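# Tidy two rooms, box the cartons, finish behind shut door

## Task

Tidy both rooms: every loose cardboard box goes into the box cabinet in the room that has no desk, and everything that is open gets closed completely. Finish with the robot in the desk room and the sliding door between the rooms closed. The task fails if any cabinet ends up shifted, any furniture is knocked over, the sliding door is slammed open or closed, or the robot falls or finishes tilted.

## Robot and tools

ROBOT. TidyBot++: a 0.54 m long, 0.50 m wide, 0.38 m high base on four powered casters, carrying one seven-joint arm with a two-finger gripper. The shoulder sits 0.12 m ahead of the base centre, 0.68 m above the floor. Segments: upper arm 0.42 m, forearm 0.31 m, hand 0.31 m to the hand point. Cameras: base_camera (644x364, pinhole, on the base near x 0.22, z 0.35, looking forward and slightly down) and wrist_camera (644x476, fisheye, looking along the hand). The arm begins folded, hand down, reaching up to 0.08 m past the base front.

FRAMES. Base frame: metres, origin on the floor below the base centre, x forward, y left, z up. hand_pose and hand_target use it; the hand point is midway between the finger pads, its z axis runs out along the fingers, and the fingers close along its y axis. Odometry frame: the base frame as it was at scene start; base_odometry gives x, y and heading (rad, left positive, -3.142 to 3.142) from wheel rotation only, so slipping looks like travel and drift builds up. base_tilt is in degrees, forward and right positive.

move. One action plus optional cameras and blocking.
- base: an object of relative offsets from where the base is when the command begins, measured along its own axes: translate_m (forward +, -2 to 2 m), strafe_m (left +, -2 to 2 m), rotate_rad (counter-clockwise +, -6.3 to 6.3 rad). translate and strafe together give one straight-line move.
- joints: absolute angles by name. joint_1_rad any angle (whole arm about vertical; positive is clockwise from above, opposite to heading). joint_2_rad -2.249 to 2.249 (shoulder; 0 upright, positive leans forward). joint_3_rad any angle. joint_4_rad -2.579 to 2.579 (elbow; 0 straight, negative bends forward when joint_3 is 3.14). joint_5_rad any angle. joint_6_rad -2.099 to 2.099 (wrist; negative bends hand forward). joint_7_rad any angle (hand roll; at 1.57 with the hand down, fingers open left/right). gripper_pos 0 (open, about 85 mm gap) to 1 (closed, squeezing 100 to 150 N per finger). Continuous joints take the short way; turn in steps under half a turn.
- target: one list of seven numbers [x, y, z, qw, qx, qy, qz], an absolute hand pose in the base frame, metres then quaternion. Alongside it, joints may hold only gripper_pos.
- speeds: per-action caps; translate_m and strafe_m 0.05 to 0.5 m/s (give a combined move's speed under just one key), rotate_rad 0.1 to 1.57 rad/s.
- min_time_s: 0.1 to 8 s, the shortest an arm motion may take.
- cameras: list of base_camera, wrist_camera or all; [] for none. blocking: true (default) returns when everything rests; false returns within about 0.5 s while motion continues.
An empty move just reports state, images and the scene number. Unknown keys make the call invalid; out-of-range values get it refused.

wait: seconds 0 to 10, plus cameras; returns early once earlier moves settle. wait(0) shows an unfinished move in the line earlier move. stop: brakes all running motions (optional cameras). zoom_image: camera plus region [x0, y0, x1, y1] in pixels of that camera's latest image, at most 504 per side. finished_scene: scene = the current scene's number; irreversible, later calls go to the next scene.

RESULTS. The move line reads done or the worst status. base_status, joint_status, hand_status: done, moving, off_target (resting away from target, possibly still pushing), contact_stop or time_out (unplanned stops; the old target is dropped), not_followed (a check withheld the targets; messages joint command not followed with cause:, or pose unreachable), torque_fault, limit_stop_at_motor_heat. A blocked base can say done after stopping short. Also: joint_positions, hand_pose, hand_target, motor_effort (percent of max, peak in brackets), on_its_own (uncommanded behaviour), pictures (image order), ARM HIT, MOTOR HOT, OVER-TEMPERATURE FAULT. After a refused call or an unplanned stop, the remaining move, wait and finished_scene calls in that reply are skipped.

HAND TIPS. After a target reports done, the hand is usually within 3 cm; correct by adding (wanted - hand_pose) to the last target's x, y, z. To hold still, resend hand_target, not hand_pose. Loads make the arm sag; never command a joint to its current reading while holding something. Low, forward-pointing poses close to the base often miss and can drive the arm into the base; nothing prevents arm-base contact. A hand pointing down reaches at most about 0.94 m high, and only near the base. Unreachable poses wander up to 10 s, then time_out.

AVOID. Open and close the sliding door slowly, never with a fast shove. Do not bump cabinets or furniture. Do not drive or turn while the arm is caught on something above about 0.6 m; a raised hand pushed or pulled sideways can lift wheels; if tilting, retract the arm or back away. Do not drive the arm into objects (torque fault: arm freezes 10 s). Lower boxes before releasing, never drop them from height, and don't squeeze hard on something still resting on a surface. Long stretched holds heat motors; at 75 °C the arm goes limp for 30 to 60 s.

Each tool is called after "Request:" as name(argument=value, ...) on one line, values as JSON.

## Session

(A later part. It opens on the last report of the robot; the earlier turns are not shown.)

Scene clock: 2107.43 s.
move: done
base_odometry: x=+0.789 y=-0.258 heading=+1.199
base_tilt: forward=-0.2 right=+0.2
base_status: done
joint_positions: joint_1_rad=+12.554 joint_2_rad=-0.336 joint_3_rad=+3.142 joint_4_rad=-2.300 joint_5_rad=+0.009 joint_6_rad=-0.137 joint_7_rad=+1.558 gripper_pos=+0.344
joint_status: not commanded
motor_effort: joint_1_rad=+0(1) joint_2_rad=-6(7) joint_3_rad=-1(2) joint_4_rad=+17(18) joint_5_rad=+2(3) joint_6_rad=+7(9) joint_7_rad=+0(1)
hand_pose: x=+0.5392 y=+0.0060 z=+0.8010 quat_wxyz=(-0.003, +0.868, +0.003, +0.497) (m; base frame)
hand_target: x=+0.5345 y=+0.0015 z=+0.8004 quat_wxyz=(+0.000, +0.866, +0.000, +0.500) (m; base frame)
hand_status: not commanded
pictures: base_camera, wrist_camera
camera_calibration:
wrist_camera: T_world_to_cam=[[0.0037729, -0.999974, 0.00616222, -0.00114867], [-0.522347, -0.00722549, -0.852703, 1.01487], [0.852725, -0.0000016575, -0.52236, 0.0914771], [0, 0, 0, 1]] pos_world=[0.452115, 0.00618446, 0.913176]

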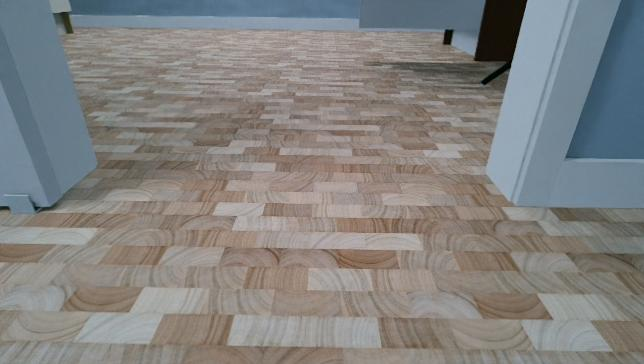

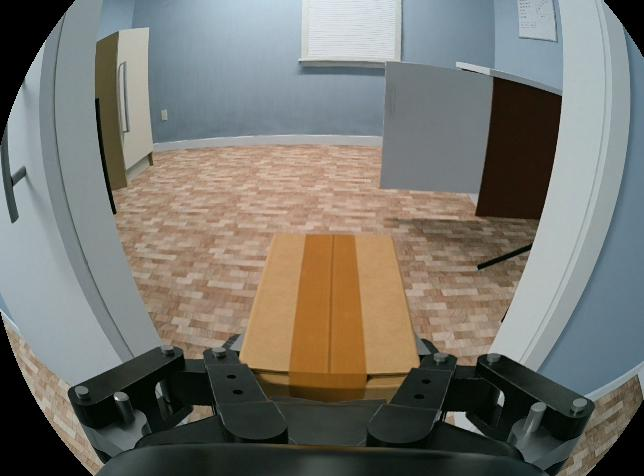

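Request:
move(base={"strafe_m": 0.05}, speeds={"strafe_m": 0.2}, cameras=[])

Request:
move(base={"translate_m": 0.55}, speeds={"translate_m": 0.3})

Scene clock: 2127.50 s.
move: done
base_odometry: x=+0.742 y=-0.240 heading=+1.198
base_tilt: forward=-0.3 right=+0.2
base_status: done
joint_positions: joint_1_rad=+12.554 joint_2_rad=-0.336 joint_3_rad=+3.142 joint_4_rad=-2.300 joint_5_rad=+0.009 joint_6_rad=-0.137 joint_7_rad=+1.558 gripper_pos=+0.344
joint_status: not commanded
motor_effort: joint_1_rad=+0(1) joint_2_rad=-6(6) joint_3_rad=+0(2) joint_4_rad=+17(17) joint_5_rad=+2(2) joint_6_rad=+8(9) joint_7_rad=+0(1)
hand_pose: x=+0.5392 y=+0.0060 z=+0.8010 quat_wxyz=(-0.003, +0.868, +0.003, +0.497) (m; base frame)
hand_target: x=+0.5345 y=+0.0015 z=+0.8004 quat_wxyz=(+0.000, +0.866, +0.000, +0.500) (m; base frame)
hand_status: not commanded
pictures: none
No camera images: "cameras" was empty.

Scene clock: 2130.27 s.
move: done
base_odometry: x=+0.942 y=+0.273 heading=+1.198
base_tilt: forward=-0.2 right=+0.2
base_status: done
joint_positions: joint_1_rad=+12.554 joint_2_rad=-0.338 joint_3_rad=+3.142 joint_4_rad=-2.300 joint_5_rad=+0.009 joint_6_rad=-0.137 joint_7_rad=+1.558 gripper_pos=+0.344
joint_status: not commanded
motor_effort: joint_1_rad=+0(1) joint_2_rad=-6(8) joint_3_rad=+0(1) joint_4_rad=+17(18) joint_5_rad=+1(2) joint_6_rad=+9(9) joint_7_rad=+1(1)
hand_pose: x=+0.5388 y=+0.0060 z=+0.8020 quat_wxyz=(-0.003, +0.867, +0.003, +0.498) (m; base frame)
hand_target: x=+0.5345 y=+0.0015 z=+0.8004 quat_wxyz=(+0.000, +0.866, +0.000, +0.500) (m; base frame)
hand_status: not commanded
pictures: base_camera, wrist_camera
camera_calibration:
wrist_camera: T_world_to_cam=[[0.00375965, -0.999974, 0.00617271, -0.00115401], [-0.520356, -0.00722754, -0.853919, 1.01532], [0.853941, -0.0000015734, -0.52037, 0.0900655], [0, 0, 0, 1]] pos_world=[0.451424, 0.00618446, 0.913878]

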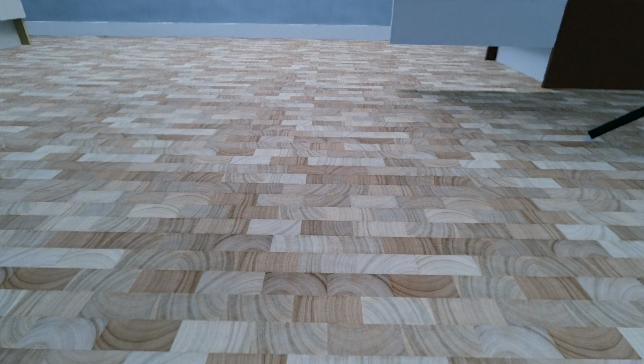

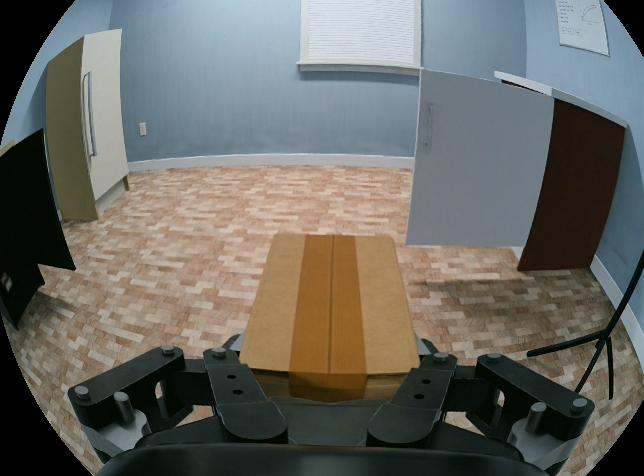

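Request:
move(base={"translate_m": 1.03}, speeds={"translate_m": 0.35}, cameras=[])

Request:
move(base={"rotate_rad": 1.572}, speeds={"rotate_rad": 0.6})

Scene clock: 2143.77 s.
move: done
base_odometry: x=+1.317 y=+1.232 heading=+1.198
base_tilt: forward=-0.3 right=+0.2
base_status: done
joint_positions: joint_1_rad=+12.554 joint_2_rad=-0.341 joint_3_rad=+3.142 joint_4_rad=-2.300 joint_5_rad=+0.009 joint_6_rad=-0.137 joint_7_rad=+1.558 gripper_pos=+0.344
joint_status: not commanded
motor_effort: joint_1_rad=+0(1) joint_2_rad=-6(8) joint_3_rad=+1(1) joint_4_rad=+17(18) joint_5_rad=+2(3) joint_6_rad=+8(9) joint_7_rad=+0(1)
hand_pose: x=+0.5385 y=+0.0060 z=+0.8029 quat_wxyz=(-0.003, +0.867, +0.003, +0.499) (m; base frame)
hand_target: x=+0.5345 y=+0.0015 z=+0.8004 quat_wxyz=(+0.000, +0.866, +0.000, +0.500) (m; base frame)
hand_status: not commanded
pictures: none
No camera images: "cameras" was empty.

Scene clock: 2147.07 s.
move: done
base_odometry: x=+1.317 y=+1.232 heading=+2.770
base_tilt: forward=-0.3 right=+0.3
base_status: done
joint_positions: joint_1_rad=+12.554 joint_2_rad=-0.341 joint_3_rad=+3.142 joint_4_rad=-2.300 joint_5_rad=+0.009 joint_6_rad=-0.137 joint_7_rad=+1.558 gripper_pos=+0.344
joint_status: not commanded
motor_effort: joint_1_rad=+0(1) joint_2_rad=-6(6) joint_3_rad=+1(1) joint_4_rad=+17(18) joint_5_rad=+2(2) joint_6_rad=+8(9) joint_7_rad=+0(1)
hand_pose: x=+0.5385 y=+0.0059 z=+0.8029 quat_wxyz=(-0.003, +0.867, +0.003, +0.499) (m; base frame)
hand_target: x=+0.5345 y=+0.0015 z=+0.8004 quat_wxyz=(+0.000, +0.866, +0.000, +0.500) (m; base frame)
hand_status: not commanded
pictures: base_camera, wrist_camera
camera_calibration:
wrist_camera: T_world_to_cam=[[0.00360939, -0.999975, 0.00614549, -0.00116349], [-0.518481, -0.00712634, -0.85506, 1.01581], [0.855082, -0.000100076, -0.518493, 0.0887059], [0, 0, 0, 1]] pos_world=[0.450833, 0.00608444, 0.914581]

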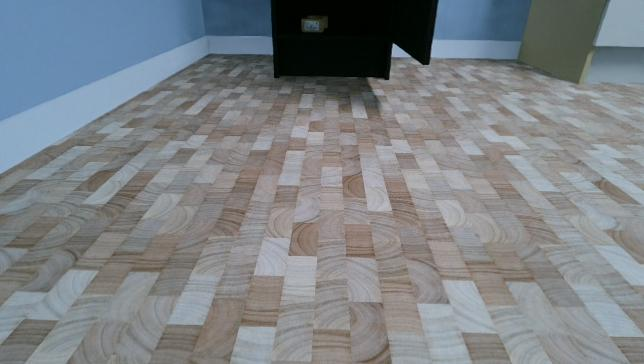

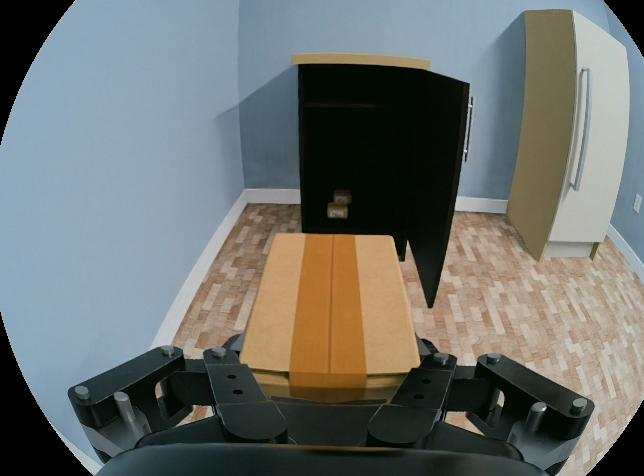

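Request:
move(base={"translate_m": 0.3, "strafe_m": 0.08}, speeds={"translate_m": 0.2}, cameras=[])

Request:
move(joints={"joint_1_rad": 12.8645, "joint_2_rad": 1.4717, "joint_3_rad": 3.1416, "joint_4_rad": -1.6967, "joint_5_rad": 0.0, "joint_6_rad": 1.0864, "joint_7_rad": 1.571}, min_time_s=3.0)

Scene clock: 2226.50 s.
move: done
base_odometry: x=+1.008 y=+1.266 heading=+2.771
base_tilt: forward=-0.2 right=+0.2
base_status: done
joint_positions: joint_1_rad=+12.554 joint_2_rad=-0.342 joint_3_rad=+3.142 joint_4_rad=-2.301 joint_5_rad=+0.009 joint_6_rad=-0.137 joint_7_rad=+1.558 gripper_pos=+0.344
joint_status: not commanded
motor_effort: joint_1_rad=+0(1) joint_2_rad=-6(8) joint_3_rad=-1(1) joint_4_rad=+17(18) joint_5_rad=+1(2) joint_6_rad=+7(9) joint_7_rad=+1(1)
hand_pose: x=+0.5383 y=+0.0059 z=+0.8032 quat_wxyz=(-0.003, +0.866, +0.003, +0.499) (m; base frame)
hand_target: x=+0.5345 y=+0.0015 z=+0.8004 quat_wxyz=(+0.000, +0.866, +0.000, +0.500) (m; base frame)
hand_status: not commanded
pictures: none
No camera images: "cameras" was empty.

Scene clock: 2230.07 s.
move: done
base_odometry: x=+1.008 y=+1.266 heading=+2.771
base_tilt: forward=-0.3 right=+0.2
base_status: not commanded
joint_positions: joint_1_rad=+12.840 joint_2_rad=+1.450 joint_3_rad=+3.142 joint_4_rad=-1.725 joint_5_rad=+0.009 joint_6_rad=+1.029 joint_7_rad=+1.558 gripper_pos=+0.344
joint_status: all done
motor_effort: joint_1_rad=+0(2) joint_2_rad=-36(39) joint_3_rad=-1(2) joint_4_rad=+3(17) joint_5_rad=+1(3) joint_6_rad=+7(9) joint_7_rad=+0(2)
hand_pose: x=+0.7631 y=-0.1775 z=+0.2488 quat_wxyz=(+0.060, +0.870, -0.122, +0.473) (m; base frame)
hand_target: x=+0.7711 y=-0.1990 z=+0.2569 quat_wxyz=(+0.075, +0.853, -0.128, +0.500) (m; base frame)
hand_status: not commanded
pictures: base_camera, wrist_camera
camera_calibration:
wrist_camera: T_world_to_cam=[[-0.273332, -0.961919, -0.000936108, 0.037859], [-0.538888, 0.153932, -0.828193, 0.694725], [0.796799, -0.225867, -0.560442, -0.375881], [0, 0, 0, 1]] pos_world=[0.684229, -0.155422, 0.364742]

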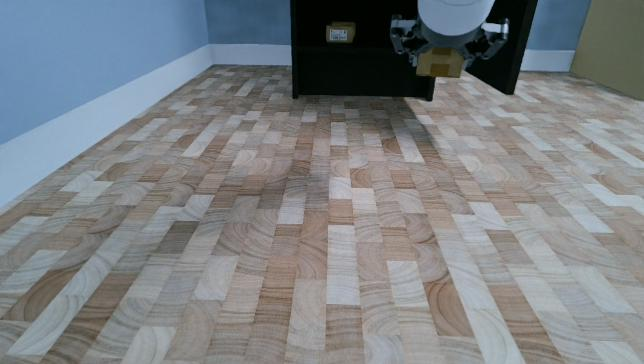

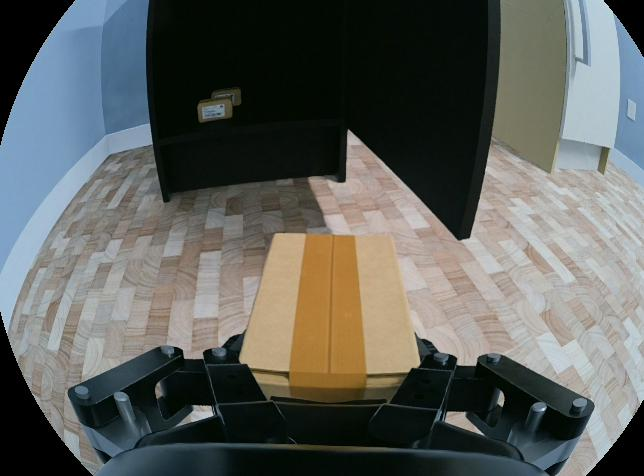

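Request:
move(base={"translate_m": 0.3, "strafe_m": -0.055}, speeds={"translate_m": 0.15}, joints={"joint_6_rad": 1.15}, min_time_s=1.0)

Scene clock: 2256.43 s.
move: done
base_odometry: x=+0.749 y=+1.426 heading=+2.771
base_tilt: forward=-0.2 right=+0.2
base_status: done
joint_positions: joint_1_rad=+12.842 joint_2_rad=+1.452 joint_3_rad=+3.142 joint_4_rad=-1.715 joint_5_rad=+0.009 joint_6_rad=+1.096 joint_7_rad=+1.558 gripper_pos=+0.344
joint_status: all done
motor_effort: joint_1_rad=+0(1) joint_2_rad=-36(37) joint_3_rad=-1(2) joint_4_rad=+3(4) joint_5_rad=+2(3) joint_6_rad=+8(10) joint_7_rad=+0(1)
hand_pose: x=+0.7769 y=-0.1826 z=+0.2680 quat_wxyz=(+0.065, +0.852, -0.120, +0.506) (m; base frame)
hand_target: x=+0.7798 y=-0.2017 z=+0.2745 quat_wxyz=(+0.079, +0.837, -0.126, +0.527) (m; base frame)
hand_status: not commanded
pictures: base_camera, wrist_camera
camera_calibration:
wrist_camera: T_world_to_cam=[[-0.275132, -0.961405, -0.00177907, 0.0384882], [-0.477323, 0.138205, -0.867792, 0.67869], [0.834545, -0.237908, -0.496925, -0.425827], [0, 0, 0, 1]] pos_world=[0.689915, -0.158103, 0.377426]

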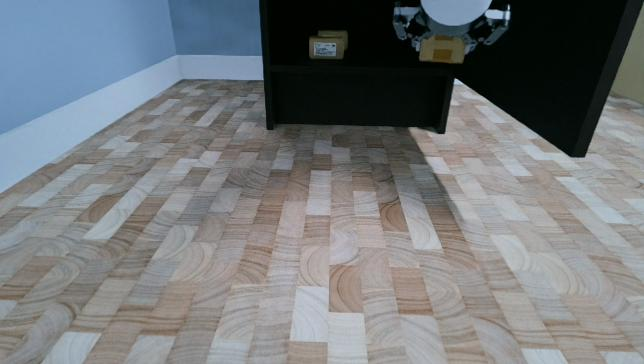

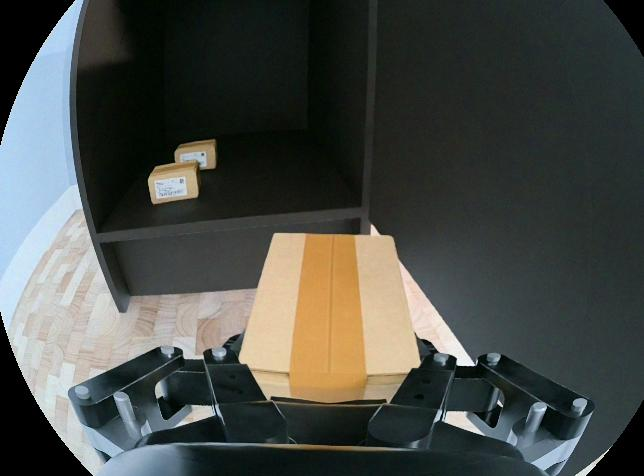

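Request:
move(base={"translate_m": 0.36}, speeds={"translate_m": 0.15})

Scene clock: 2301.23 s.
move: done
base_odometry: x=+0.413 y=+1.557 heading=+2.771
base_tilt: forward=-0.2 right=+0.2
base_status: done
joint_positions: joint_1_rad=+12.845 joint_2_rad=+1.453 joint_3_rad=+3.142 joint_4_rad=-1.714 joint_5_rad=+0.009 joint_6_rad=+1.097 joint_7_rad=+1.558 gripper_pos=+0.344
joint_status: not commanded
motor_effort: joint_1_rad=+0(2) joint_2_rad=-36(37) joint_3_rad=+0(2) joint_4_rad=+3(5) joint_5_rad=+2(2) joint_6_rad=+7(9) joint_7_rad=+0(1)
hand_pose: x=+0.7769 y=-0.1847 z=+0.2682 quat_wxyz=(+0.066, +0.851, -0.121, +0.506) (m; base frame)
hand_target: x=+0.7798 y=-0.2017 z=+0.2745 quat_wxyz=(+0.079, +0.837, -0.126, +0.527) (m; base frame)
hand_status: not commanded
pictures: base_camera, wrist_camera
camera_calibration:
wrist_camera: T_world_to_cam=[[-0.277904, -0.960607, -0.00175959, 0.0387317], [-0.475154, 0.139054, -0.868846, 0.677976], [0.834864, -0.24062, -0.49508, -0.427399], [0, 0, 0, 1]] pos_world=[0.689727, -0.15991, 0.377528]

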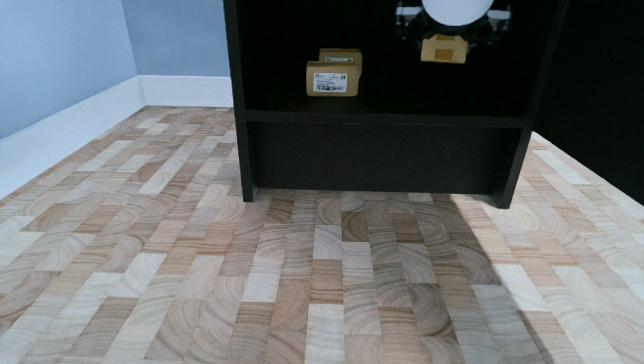

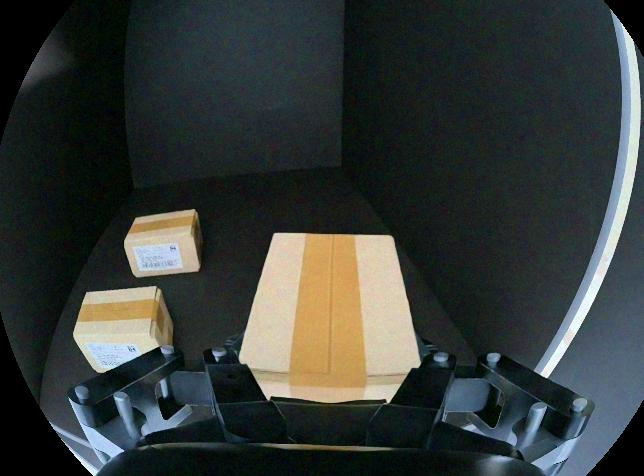

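Request:
move(base={"translate_m": 0.14}, speeds={"translate_m": 0.1})

Scene clock: 2320.80 s.
move: done
base_odometry: x=+0.282 y=+1.608 heading=+2.770
base_tilt: forward=-0.2 right=+0.2
base_status: done
joint_positions: joint_1_rad=+12.847 joint_2_rad=+1.453 joint_3_rad=+3.142 joint_4_rad=-1.713 joint_5_rad=+0.009 joint_6_rad=+1.098 joint_7_rad=+1.558 gripper_pos=+0.344
joint_status: not commanded
motor_effort: joint_1_rad=+0(2) joint_2_rad=-36(37) joint_3_rad=-1(2) joint_4_rad=+3(5) joint_5_rad=+1(2) joint_6_rad=+8(9) joint_7_rad=+0(1)
hand_pose: x=+0.7768 y=-0.1859 z=+0.2683 quat_wxyz=(+0.066, +0.851, -0.122, +0.507) (m; base frame)
hand_target: x=+0.7798 y=-0.2017 z=+0.2745 quat_wxyz=(+0.079, +0.837, -0.126, +0.527) (m; base frame)
hand_status: not commanded
pictures: base_camera, wrist_camera
camera_calibration:
wrist_camera: T_world_to_cam=[[-0.279579, -0.960121, -0.00174564, 0.0389684], [-0.474219, 0.139669, -0.869258, 0.677595], [0.834837, -0.242198, -0.494356, -0.42812], [0, 0, 0, 1]] pos_world=[0.689633, -0.160914, 0.377429]

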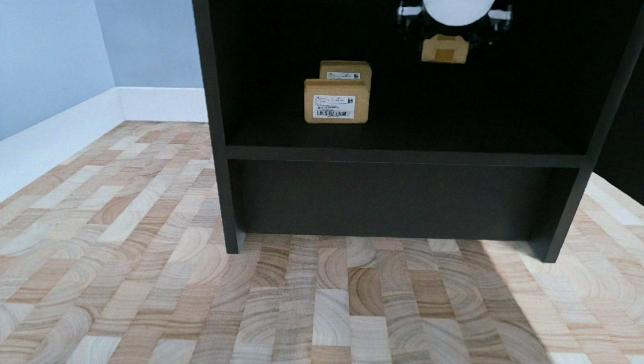

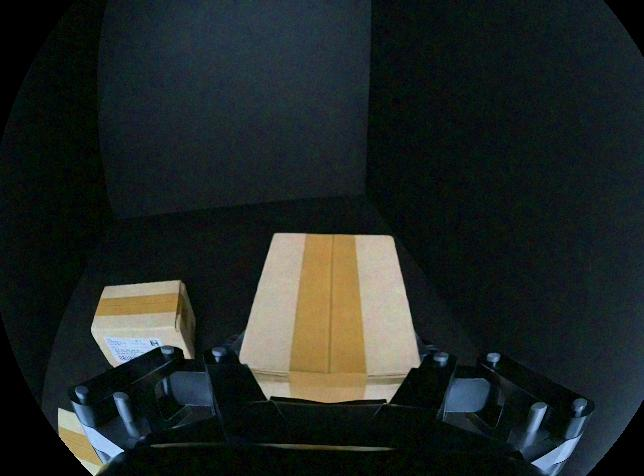

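Request:
move(joints={"joint_2_rad": 1.540, "joint_4_rad": -1.637, "joint_6_rad": 1.147}, min_time_s=1.2, cameras=[])

Request:
move(joints={"joint_2_rad": 1.600, "joint_4_rad": -1.578, "joint_6_rad": 1.149}, min_time_s=1.2)

Scene clock: 2335.53 s.
move: done
base_odometry: x=+0.282 y=+1.608 heading=+2.770
base_tilt: forward=-0.2 right=+0.2
base_status: not commanded
joint_positions: joint_1_rad=+12.847 joint_2_rad=+1.513 joint_3_rad=+3.142 joint_4_rad=-1.666 joint_5_rad=+0.009 joint_6_rad=+1.098 joint_7_rad=+1.558 gripper_pos=+0.344
joint_status: all done
motor_effort: joint_1_rad=-1(1) joint_2_rad=-36(37) joint_3_rad=-1(2) joint_4_rad=+3(4) joint_5_rad=+2(2) joint_6_rad=+7(9) joint_7_rad=+0(1)
hand_pose: x=+0.7734 y=-0.1849 z=+0.2399 quat_wxyz=(+0.065, +0.854, -0.122, +0.501) (m; base frame)
hand_target: x=+0.7775 y=-0.2009 z=+0.2426 quat_wxyz=(+0.078, +0.840, -0.126, +0.522) (m; base frame)
hand_status: not commanded
pictures: none
No camera images: "cameras" was empty.

Scene clock: 2337.03 s.
move: done
base_odometry: x=+0.282 y=+1.608 heading=+2.770
base_tilt: forward=-0.2 right=+0.2
base_status: not commanded
joint_positions: joint_1_rad=+12.847 joint_2_rad=+1.572 joint_3_rad=+3.142 joint_4_rad=-1.607 joint_5_rad=+0.009 joint_6_rad=+1.098 joint_7_rad=+1.558 gripper_pos=+0.344
joint_status: all done
motor_effort: joint_1_rad=-1(1) joint_2_rad=-36(37) joint_3_rad=-1(2) joint_4_rad=+3(4) joint_5_rad=+2(3) joint_6_rad=+9(10) joint_7_rad=+0(1)
hand_pose: x=+0.7739 y=-0.1851 z=+0.2148 quat_wxyz=(+0.065, +0.854, -0.122, +0.501) (m; base frame)
hand_target: x=+0.7774 y=-0.2009 z=+0.2177 quat_wxyz=(+0.078, +0.840, -0.126, +0.522) (m; base frame)
hand_status: not commanded
pictures: base_camera, wrist_camera
camera_calibration:
wrist_camera: T_world_to_cam=[[-0.279538, -0.960133, -0.00173356, 0.0388079], [-0.484902, 0.142735, -0.862842, 0.637084], [0.828691, -0.240356, -0.50547, -0.444452], [0, 0, 0, 1]] pos_world=[0.688085, -0.1605, 0.325113]

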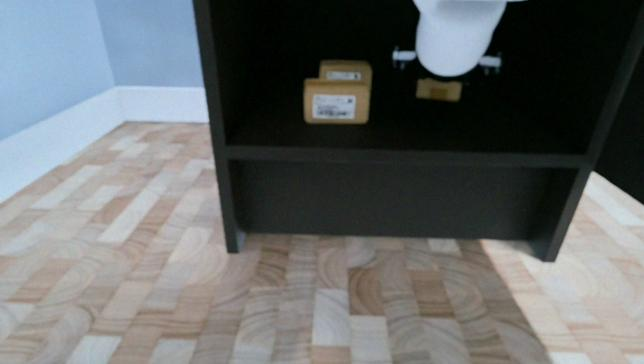

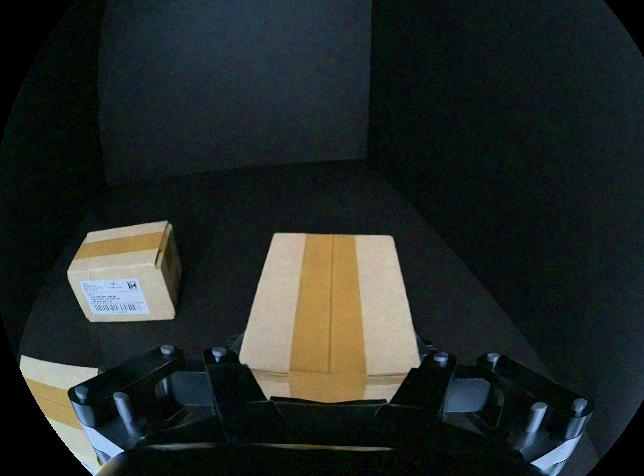

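Request:
move(joints={"joint_2_rad": 1.659, "joint_4_rad": -1.515, "joint_6_rad": 1.146}, min_time_s=1.2)

Scene clock: 2348.13 s.
move: done
base_odometry: x=+0.282 y=+1.608 heading=+2.770
base_tilt: forward=-0.2 right=+0.2
base_status: not commanded
joint_positions: joint_1_rad=+12.847 joint_2_rad=+1.631 joint_3_rad=+3.142 joint_4_rad=-1.544 joint_5_rad=+0.009 joint_6_rad=+1.098 joint_7_rad=+1.558 gripper_pos=+0.344
joint_status: all done
motor_effort: joint_1_rad=+0(1) joint_2_rad=-36(37) joint_3_rad=+0(2) joint_4_rad=+3(4) joint_5_rad=+1(2) joint_6_rad=+8(9) joint_7_rad=+0(1)
hand_pose: x=+0.7750 y=-0.1854 z=+0.1911 quat_wxyz=(+0.066, +0.853, -0.122, +0.503) (m; base frame)
hand_target: x=+0.7773 y=-0.2009 z=+0.1931 quat_wxyz=(+0.079, +0.840, -0.126, +0.523) (m; base frame)
hand_status: not commanded
pictures: base_camera, wrist_camera
camera_calibration:
wrist_camera: T_world_to_cam=[[-0.279473, -0.960152, -0.00178758, 0.0388068], [-0.481457, 0.141749, -0.864931, 0.614792], [0.830719, -0.240864, -0.501887, -0.459673], [0, 0, 0, 1]] pos_world=[0.6887, -0.160604, 0.301119]

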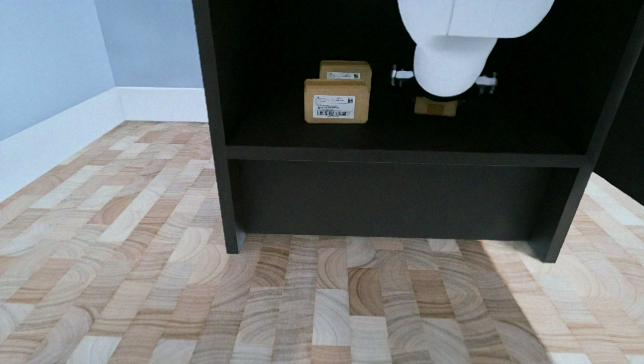

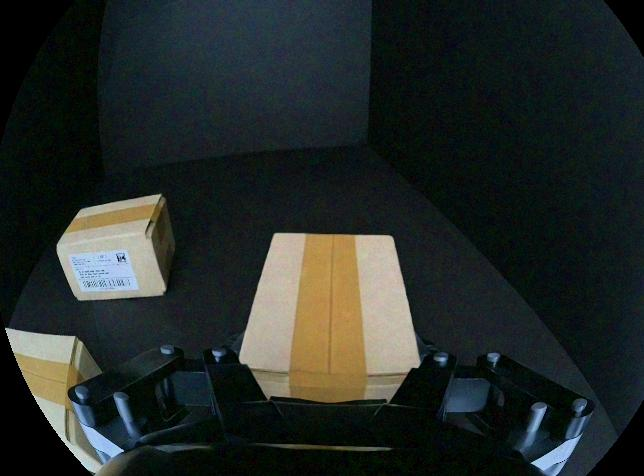

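Request:
move(joints={"joint_2_rad": 1.688, "joint_4_rad": -1.483, "joint_6_rad": 1.142}, min_time_s=1.0)

Scene clock: 2363.03 s.
move: done
base_odometry: x=+0.282 y=+1.608 heading=+2.770
base_tilt: forward=-0.2 right=+0.2
base_status: not commanded
joint_positions: joint_1_rad=+12.847 joint_2_rad=+1.649 joint_3_rad=+3.142 joint_4_rad=-1.509 joint_5_rad=+0.009 joint_6_rad=+1.098 joint_7_rad=+1.558 gripper_pos=+0.344
joint_status: all done
motor_effort: joint_1_rad=+0(1) joint_2_rad=-35(36) joint_3_rad=+0(2) joint_4_rad=+3(4) joint_5_rad=+2(2) joint_6_rad=+8(9) joint_7_rad=+0(1)
hand_pose: x=+0.7818 y=-0.1873 z=+0.1880 quat_wxyz=(+0.067, +0.849, -0.121, +0.510) (m; base frame)
hand_target: x=+0.7769 y=-0.2007 z=+0.1807 quat_wxyz=(+0.078, +0.840, -0.126, +0.522) (m; base frame)
hand_status: not commanded
pictures: base_camera, wrist_camera
camera_calibration:
wrist_camera: T_world_to_cam=[[-0.279401, -0.960173, -0.00184717, 0.0387204], [-0.467367, 0.137679, -0.873277, 0.605437], [0.838751, -0.243131, -0.487221, -0.47688], [0, 0, 0, 1]] pos_world=[0.693763, -0.162122, 0.29644]

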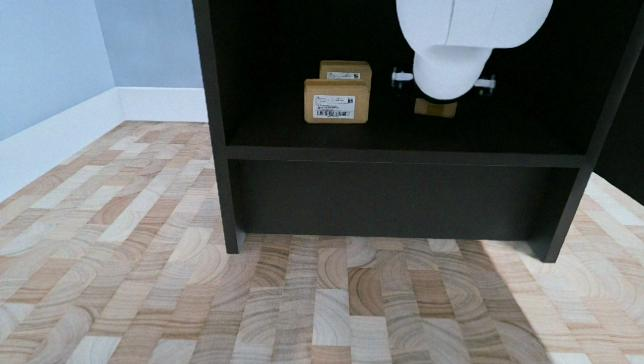

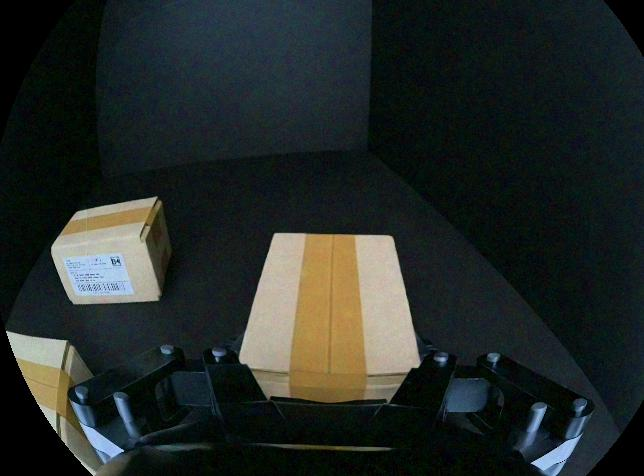

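Request:
move(joints={"joint_2_rad": 1.71, "joint_4_rad": -1.47, "joint_6_rad": 1.12}, min_time_s=1.0)

Scene clock: 2372.87 s.
move: done
base_odometry: x=+0.282 y=+1.608 heading=+2.770
base_tilt: forward=-0.2 right=+0.2
base_status: not commanded
joint_positions: joint_1_rad=+12.847 joint_2_rad=+1.656 joint_3_rad=+3.142 joint_4_rad=-1.492 joint_5_rad=+0.009 joint_6_rad=+1.098 joint_7_rad=+1.558 gripper_pos=+0.344
joint_status: all done
motor_effort: joint_1_rad=+0(1) joint_2_rad=-32(35) joint_3_rad=-1(2) joint_4_rad=+3(4) joint_5_rad=+1(2) joint_6_rad=+5(7) joint_7_rad=+0(0)
hand_pose: x=+0.7861 y=-0.1886 z=+0.1880 quat_wxyz=(+0.067, +0.846, -0.121, +0.515) (m; base frame)
hand_target: x=+0.7688 y=-0.1983 z=+0.1630 quat_wxyz=(+0.077, +0.848, -0.127, +0.509) (m; base frame)
hand_status: not commanded
pictures: base_camera, wrist_camera
camera_calibration:
wrist_camera: T_world_to_cam=[[-0.279435, -0.960163, -0.00188461, 0.0387849], [-0.458584, 0.135185, -0.878309, 0.601172], [0.843574, -0.244566, -0.47809, -0.486592], [0, 0, 0, 1]] pos_world=[0.697002, -0.163033, 0.295453]

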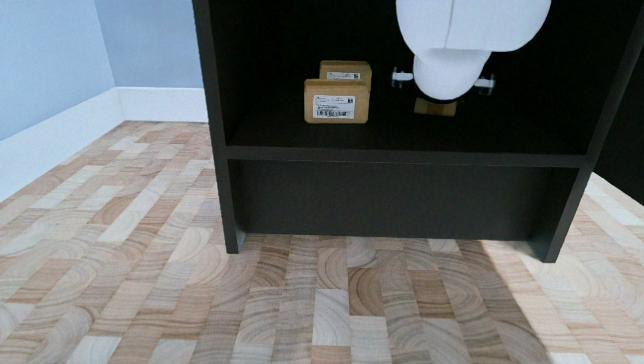

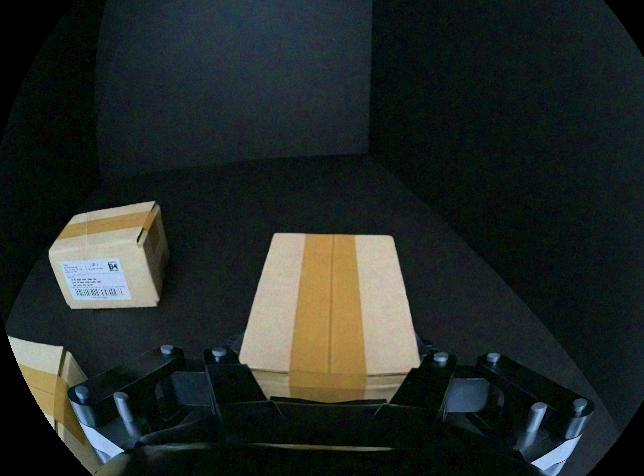

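Request:
move(joints={"gripper_pos": 0.2}, cameras=["wrist_camera"])

Request:
move(joints={"gripper_pos": 0.0})

Scene clock: 2381.77 s.
move: done
base_odometry: x=+0.282 y=+1.608 heading=+2.770
base_tilt: forward=-0.2 right=+0.2
base_status: not commanded
joint_positions: joint_1_rad=+12.847 joint_2_rad=+1.673 joint_3_rad=+3.142 joint_4_rad=-1.490 joint_5_rad=+0.009 joint_6_rad=+1.102 joint_7_rad=+1.558 gripper_pos=+0.200
joint_status: all done
motor_effort: joint_1_rad=+0(1) joint_2_rad=-33(35) joint_3_rad=+0(1) joint_4_rad=+3(3) joint_5_rad=+2(2) joint_6_rad=+6(8) joint_7_rad=+0(1)
hand_pose: x=+0.7797 y=-0.1867 z=+0.1780 quat_wxyz=(+0.067, +0.849, -0.121, +0.510) (m; base frame)
hand_target: x=+0.7688 y=-0.1983 z=+0.1630 quat_wxyz=(+0.077, +0.848, -0.127, +0.509) (m; base frame)
hand_status: not commanded
pictures: wrist_camera
camera_calibration:
wrist_camera: T_world_to_cam=[[-0.279456, -0.960157, -0.00189325, 0.0387731], [-0.46746, 0.137777, -0.873212, 0.595835], [0.838681, -0.243139, -0.487338, -0.479799], [0, 0, 0, 1]] pos_world=[0.691763, -0.161522, 0.28654]

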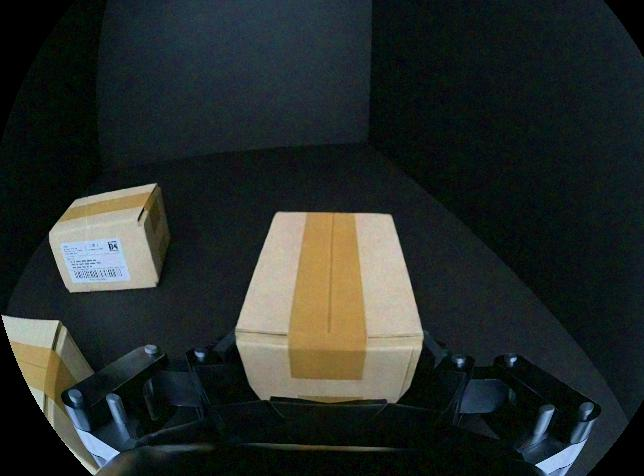

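Scene clock: 2382.40 s.
move: done
base_odometry: x=+0.282 y=+1.608 heading=+2.770
base_tilt: forward=-0.2 right=+0.2
base_status: not commanded
joint_positions: joint_1_rad=+12.847 joint_2_rad=+1.677 joint_3_rad=+3.142 joint_4_rad=-1.489 joint_5_rad=+0.009 joint_6_rad=+1.102 joint_7_rad=+1.558 gripper_pos=+0.000
joint_status: all done
motor_effort: joint_1_rad=+0(1) joint_2_rad=-34(35) joint_3_rad=-1(2) joint_4_rad=+2(3) joint_5_rad=+2(2) joint_6_rad=+7(8) joint_7_rad=+0(1)
hand_pose: x=+0.7781 y=-0.1862 z=+0.1757 quat_wxyz=(+0.066, +0.850, -0.121, +0.509) (m; base frame)
hand_target: x=+0.7688 y=-0.1983 z=+0.1630 quat_wxyz=(+0.077, +0.848, -0.127, +0.509) (m; base frame)
hand_status: not commanded
pictures: base_camera, wrist_camera
camera_calibration:
wrist_camera: T_world_to_cam=[[-0.279391, -0.960176, -0.0018854, 0.0387401], [-0.470312, 0.138563, -0.871554, 0.594953], [0.837106, -0.242618, -0.490296, -0.477613], [0, 0, 0, 1]] pos_world=[0.69045, -0.161118, 0.284435]

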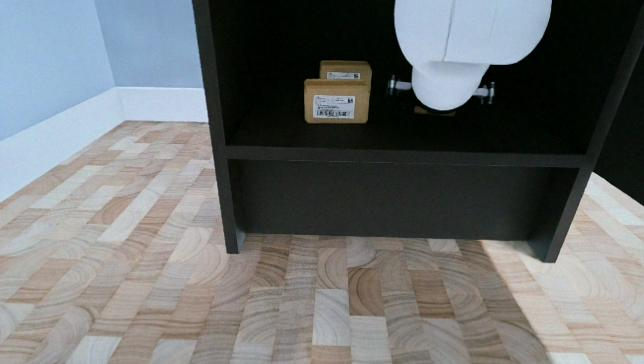

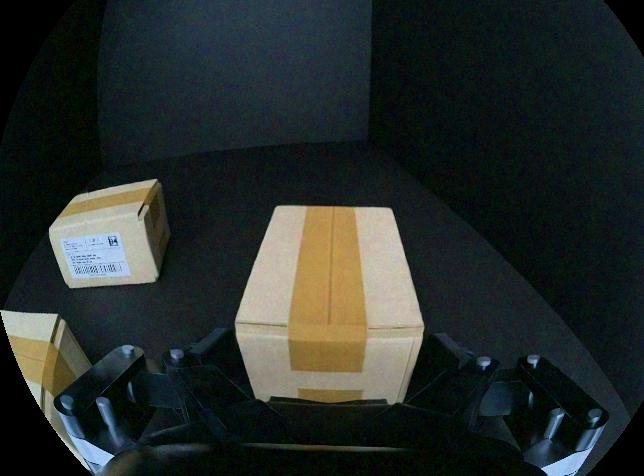

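Request:
move(base={"translate_m": -0.0865, "strafe_m": 0.025}, speeds={"translate_m": 0.08})

Scene clock: 2392.20 s.
move: done
base_odometry: x=+0.354 y=+1.553 heading=+2.771
base_tilt: forward=-0.2 right=+0.2
base_status: done
joint_positions: joint_1_rad=+12.847 joint_2_rad=+1.679 joint_3_rad=+3.142 joint_4_rad=-1.485 joint_5_rad=+0.009 joint_6_rad=+1.103 joint_7_rad=+1.558 gripper_pos=+0.000
joint_status: not commanded
motor_effort: joint_1_rad=+0(1) joint_2_rad=-33(35) joint_3_rad=-1(2) joint_4_rad=+2(3) joint_5_rad=+2(2) joint_6_rad=+6(7) joint_7_rad=+0(1)
hand_pose: x=+0.7789 y=-0.1866 z=+0.1753 quat_wxyz=(+0.067, +0.849, -0.121, +0.510) (m; base frame)
hand_target: x=+0.7688 y=-0.1983 z=+0.1630 quat_wxyz=(+0.077, +0.848, -0.127, +0.509) (m; base frame)
hand_status: not commanded
pictures: base_camera, wrist_camera
camera_calibration:
wrist_camera: T_world_to_cam=[[-0.279551, -0.960129, -0.00183828, 0.0387906], [-0.468129, 0.137971, -0.872822, 0.593457], [0.838276, -0.243138, -0.488035, -0.479915], [0, 0, 0, 1]] pos_world=[0.69096, -0.161322, 0.283838]

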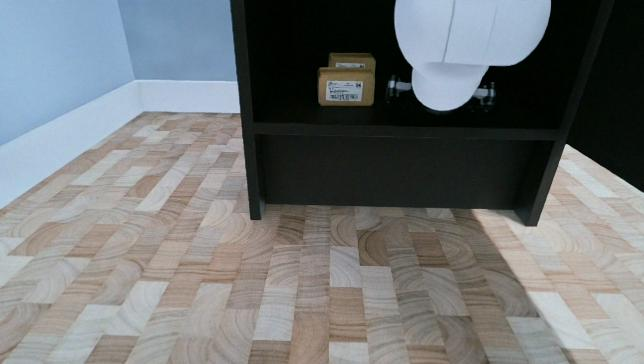

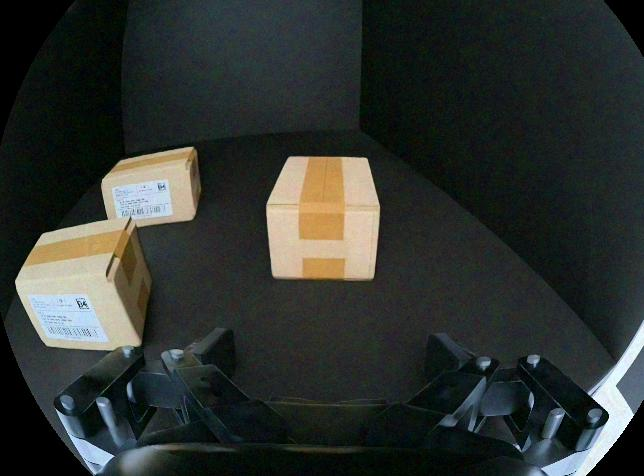

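Request:
move(base={"translate_m": -0.45}, speeds={"translate_m": 0.2})

Request:
move(base={"translate_m": -0.3}, speeds={"translate_m": 0.3}, joints={"joint_1_rad": 12.566, "joint_2_rad": 0.256, "joint_3_rad": 3.1416, "joint_4_rad": -2.444, "joint_5_rad": 0.0, "joint_6_rad": 0.78, "joint_7_rad": 1.571}, min_time_s=2.5)

Scene clock: 2432.60 s.
move: done
base_odometry: x=+0.773 y=+1.390 heading=+2.771
base_tilt: forward=-0.2 right=+0.2
base_status: done
joint_positions: joint_1_rad=+12.847 joint_2_rad=+1.685 joint_3_rad=+3.142 joint_4_rad=-1.482 joint_5_rad=+0.009 joint_6_rad=+1.103 joint_7_rad=+1.558 gripper_pos=+0.000
joint_status: not commanded
motor_effort: joint_1_rad=-1(1) joint_2_rad=-35(36) joint_3_rad=-1(2) joint_4_rad=+3(4) joint_5_rad=+2(2) joint_6_rad=+8(8) joint_7_rad=+1(1)
hand_pose: x=+0.7771 y=-0.1862 z=+0.1720 quat_wxyz=(+0.066, +0.850, -0.122, +0.508) (m; base frame)
hand_target: x=+0.7688 y=-0.1983 z=+0.1630 quat_wxyz=(+0.077, +0.848, -0.127, +0.509) (m; base frame)
hand_status: not commanded
pictures: base_camera, wrist_camera
camera_calibration:
wrist_camera: T_world_to_cam=[[-0.279717, -0.960081, -0.00187108, 0.0388132], [-0.47084, 0.138876, -0.871219, 0.591697], [0.836701, -0.242814, -0.490891, -0.478184], [0, 0, 0, 1]] pos_world=[0.689548, -0.161018, 0.280834]

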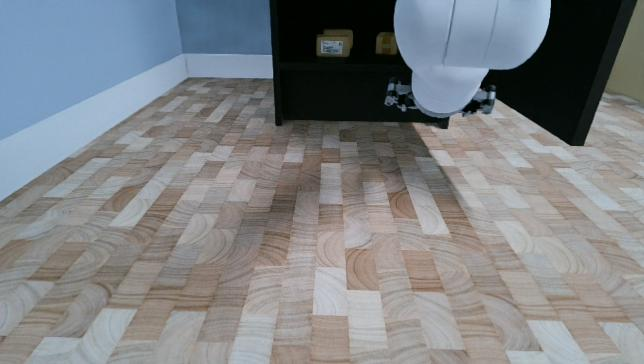

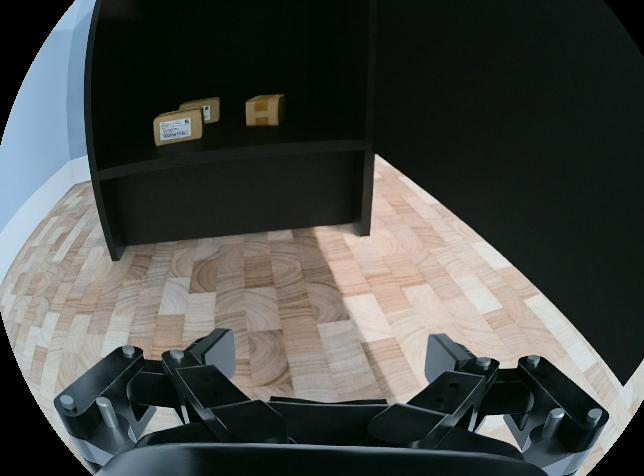

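Scene clock: 2435.40 s.
move: done
base_odometry: x=+1.053 y=+1.281 heading=+2.771
base_tilt: forward=-0.3 right=+0.2
base_status: done
joint_positions: joint_1_rad=+12.591 joint_2_rad=+0.281 joint_3_rad=+3.142 joint_4_rad=-2.420 joint_5_rad=+0.009 joint_6_rad=+0.833 joint_7_rad=+1.558 gripper_pos=+0.000
joint_status: all done
motor_effort: joint_1_rad=+0(2) joint_2_rad=-18(38) joint_3_rad=-1(2) joint_4_rad=+10(10) joint_5_rad=+1(3) joint_6_rad=+7(9) joint_7_rad=+1(2)
hand_pose: x=+0.6672 y=-0.0104 z=+0.7102 quat_wxyz=(+0.003, +0.804, -0.011, +0.594) (m; base frame)
hand_target: x=+0.6524 y=+0.0015 z=+0.6981 quat_wxyz=(+0.000, +0.819, +0.000, +0.574) (m; base frame)
hand_status: not commanded
pictures: base_camera, wrist_camera
camera_calibration:
wrist_camera: T_world_to_cam=[[-0.0280905, -0.999605, -0.000442768, 0.00844535], [-0.311774, 0.00918219, -0.950112, 0.933027], [0.949741, -0.0265511, -0.311909, -0.279671], [0, 0, 0, 1]] pos_world=[0.556746, -0.00755077, 0.799252]

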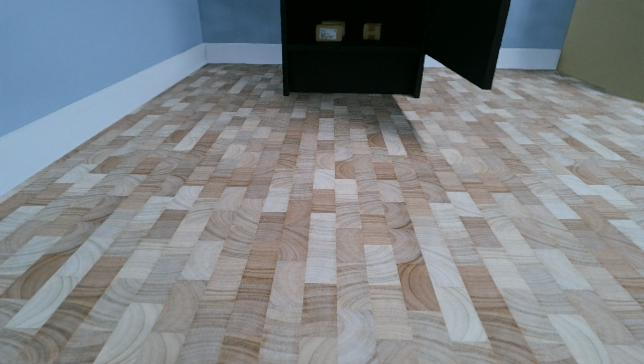

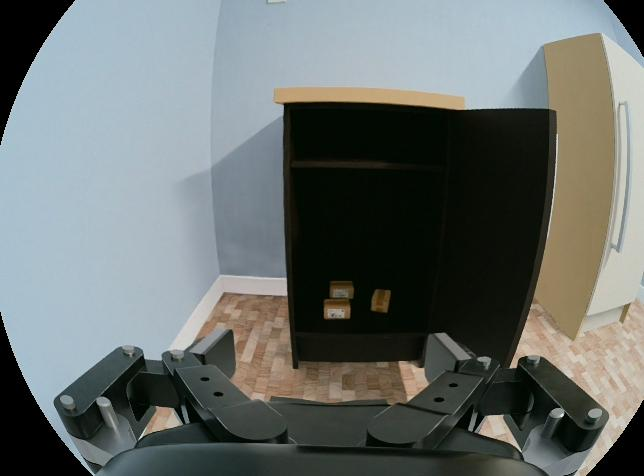

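Request:
move(base={"strafe_m": -1.28}, speeds={"strafe_m": 0.4}, joints={"gripper_pos": 1.0}, cameras=[])

Request:
move(base={"rotate_rad": 1.571}, speeds={"rotate_rad": 0.6})

Scene clock: 2456.30 s.
move: done
base_odometry: x=+1.517 y=+2.474 heading=+2.770
base_tilt: forward=-0.2 right=+0.2
base_status: done
joint_positions: joint_1_rad=+12.582 joint_2_rad=+0.281 joint_3_rad=+3.142 joint_4_rad=-2.420 joint_5_rad=+0.009 joint_6_rad=+0.830 joint_7_rad=+1.558 gripper_pos=+0.999
joint_status: all done
motor_effort: joint_1_rad=+0(2) joint_2_rad=-18(19) joint_3_rad=+0(2) joint_4_rad=+10(10) joint_5_rad=+1(3) joint_6_rad=+8(9) joint_7_rad=+1(1)
hand_pose: x=+0.6670 y=-0.0056 z=+0.7099 quat_wxyz=(+0.000, +0.805, -0.007, +0.594) (m; base frame)
hand_target: x=+0.6524 y=+0.0015 z=+0.6981 quat_wxyz=(+0.000, +0.819, +0.000, +0.574) (m; base frame)
hand_status: not commanded
pictures: none
No camera images: "cameras" was empty.

Scene clock: 2459.63 s.
move: done
base_odometry: x=+1.517 y=+2.474 heading=-1.942
base_tilt: forward=-0.2 right=+0.2
base_status: done
joint_positions: joint_1_rad=+12.577 joint_2_rad=+0.280 joint_3_rad=+3.142 joint_4_rad=-2.420 joint_5_rad=+0.009 joint_6_rad=+0.830 joint_7_rad=+1.558 gripper_pos=+0.999
joint_status: not commanded
motor_effort: joint_1_rad=+0(2) joint_2_rad=-18(19) joint_3_rad=-1(2) joint_4_rad=+10(10) joint_5_rad=+1(3) joint_6_rad=+8(9) joint_7_rad=+0(1)
hand_pose: x=+0.6670 y=-0.0027 z=+0.7099 quat_wxyz=(-0.001, +0.805, -0.005, +0.594) (m; base frame)
hand_target: x=+0.6524 y=+0.0015 z=+0.6981 quat_wxyz=(+0.000, +0.819, +0.000, +0.574) (m; base frame)
hand_status: not commanded
pictures: base_camera, wrist_camera
camera_calibration:
wrist_camera: T_world_to_cam=[[-0.0139531, -0.999903, -0.000427822, 0.00678647], [-0.313458, 0.00478044, -0.94959, 0.93325], [0.949499, -0.0131156, -0.313494, -0.278024], [0, 0, 0, 1]] pos_world=[0.556613, -0.001322, 0.799048]

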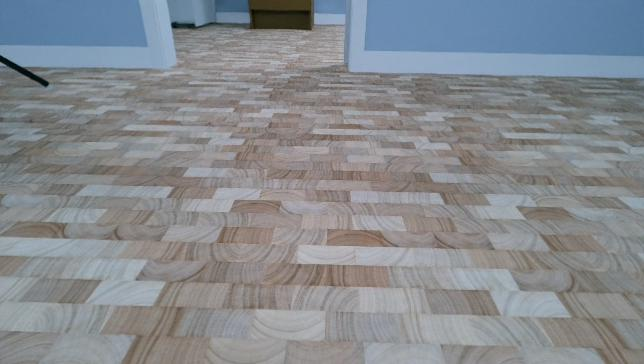

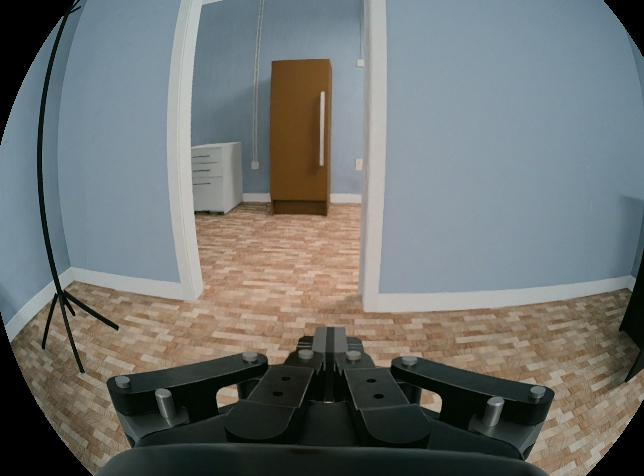

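Request:
move()

Scene clock: 2500.43 s.
base_odometry: x=+1.517 y=+2.474 heading=-1.942
base_tilt: forward=-0.2 right=+0.2
base_status: done
joint_positions: joint_1_rad=+12.577 joint_2_rad=+0.280 joint_3_rad=+3.142 joint_4_rad=-2.420 joint_5_rad=+0.009 joint_6_rad=+0.830 joint_7_rad=+1.558 gripper_pos=+0.999
joint_status: not commanded
motor_effort: joint_1_rad=+0(2) joint_2_rad=-18(19) joint_3_rad=+0(2) joint_4_rad=+10(10) joint_5_rad=+2(3) joint_6_rad=+9(9) joint_7_rad=+1(1)
hand_pose: x=+0.6670 y=-0.0027 z=+0.7099 quat_wxyz=(-0.001, +0.805, -0.005, +0.594) (m; base frame)
hand_target: x=+0.6524 y=+0.0015 z=+0.6981 quat_wxyz=(+0.000, +0.819, +0.000, +0.574) (m; base frame)
hand_status: not commanded
pictures: base_camera, wrist_camera
camera_calibration:
wrist_camera: T_world_to_cam=[[-0.0139531, -0.999903, -0.000427822, 0.00678647], [-0.313458, 0.00478044, -0.94959, 0.93325], [0.949499, -0.0131156, -0.313494, -0.278024], [0, 0, 0, 1]] pos_world=[0.556613, -0.001322, 0.799048]

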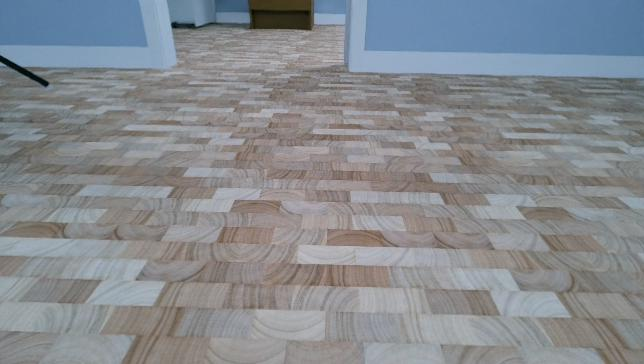

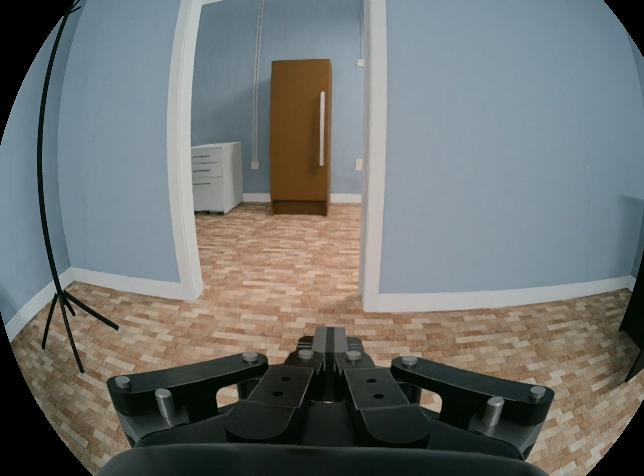

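Request:
move(base={"strafe_m": -0.95}, speeds={"strafe_m": 0.3})

Scene clock: 2516.17 s.
move: done
base_odometry: x=+0.632 y=+2.818 heading=-1.941
base_tilt: forward=-0.2 right=+0.2
base_status: done
joint_positions: joint_1_rad=+12.576 joint_2_rad=+0.280 joint_3_rad=+3.142 joint_4_rad=-2.420 joint_5_rad=+0.009 joint_6_rad=+0.830 joint_7_rad=+1.558 gripper_pos=+0.999
joint_status: not commanded
motor_effort: joint_1_rad=+0(2) joint_2_rad=-18(19) joint_3_rad=+1(2) joint_4_rad=+10(10) joint_5_rad=+2(3) joint_6_rad=+8(9) joint_7_rad=+1(1)
hand_pose: x=+0.6670 y=-0.0020 z=+0.7099 quat_wxyz=(-0.002, +0.805, -0.005, +0.594) (m; base frame)
hand_target: x=+0.6524 y=+0.0015 z=+0.6981 quat_wxyz=(+0.000, +0.819, +0.000, +0.574) (m; base frame)
hand_status: not commanded
pictures: base_camera, wrist_camera
camera_calibration:
wrist_camera: T_world_to_cam=[[-0.012814, -0.999918, -0.000469937, 0.00668846], [-0.313469, 0.00446342, -0.949588, 0.933251], [0.949512, -0.0120208, -0.3135, -0.278017], [0, 0, 0, 1]] pos_world=[0.556611, -0.000819554, 0.799048]

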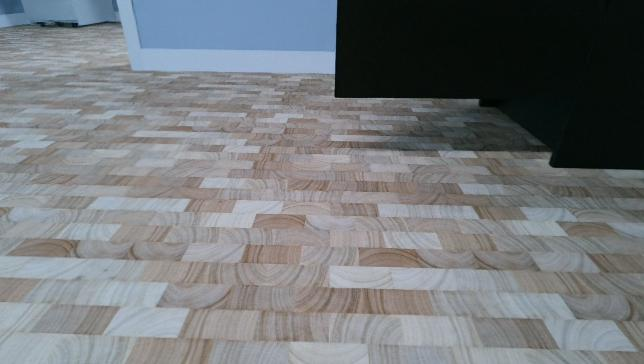

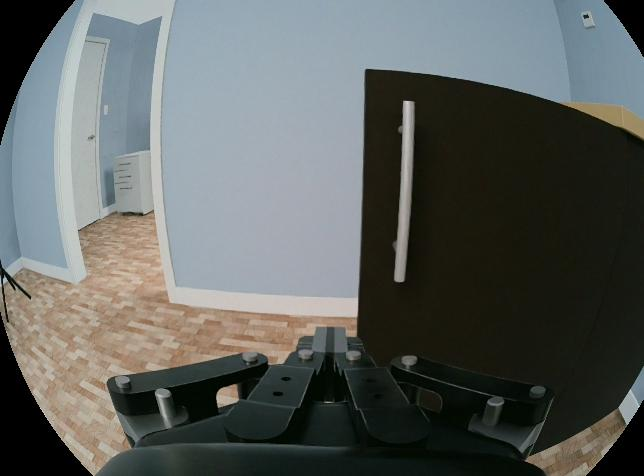

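Request:
zoom_image(camera="wrist_camera", region=[480, 40, 644, 200])

Scaled by 3.073.

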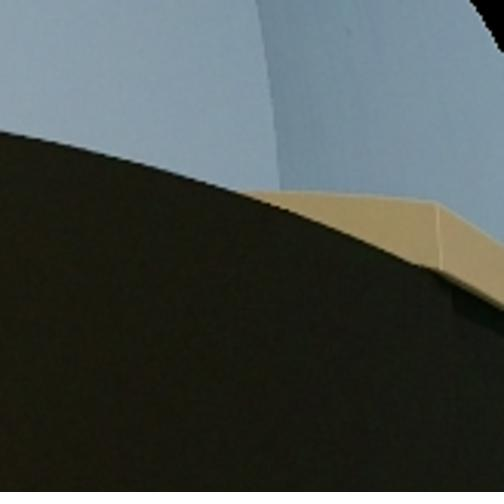

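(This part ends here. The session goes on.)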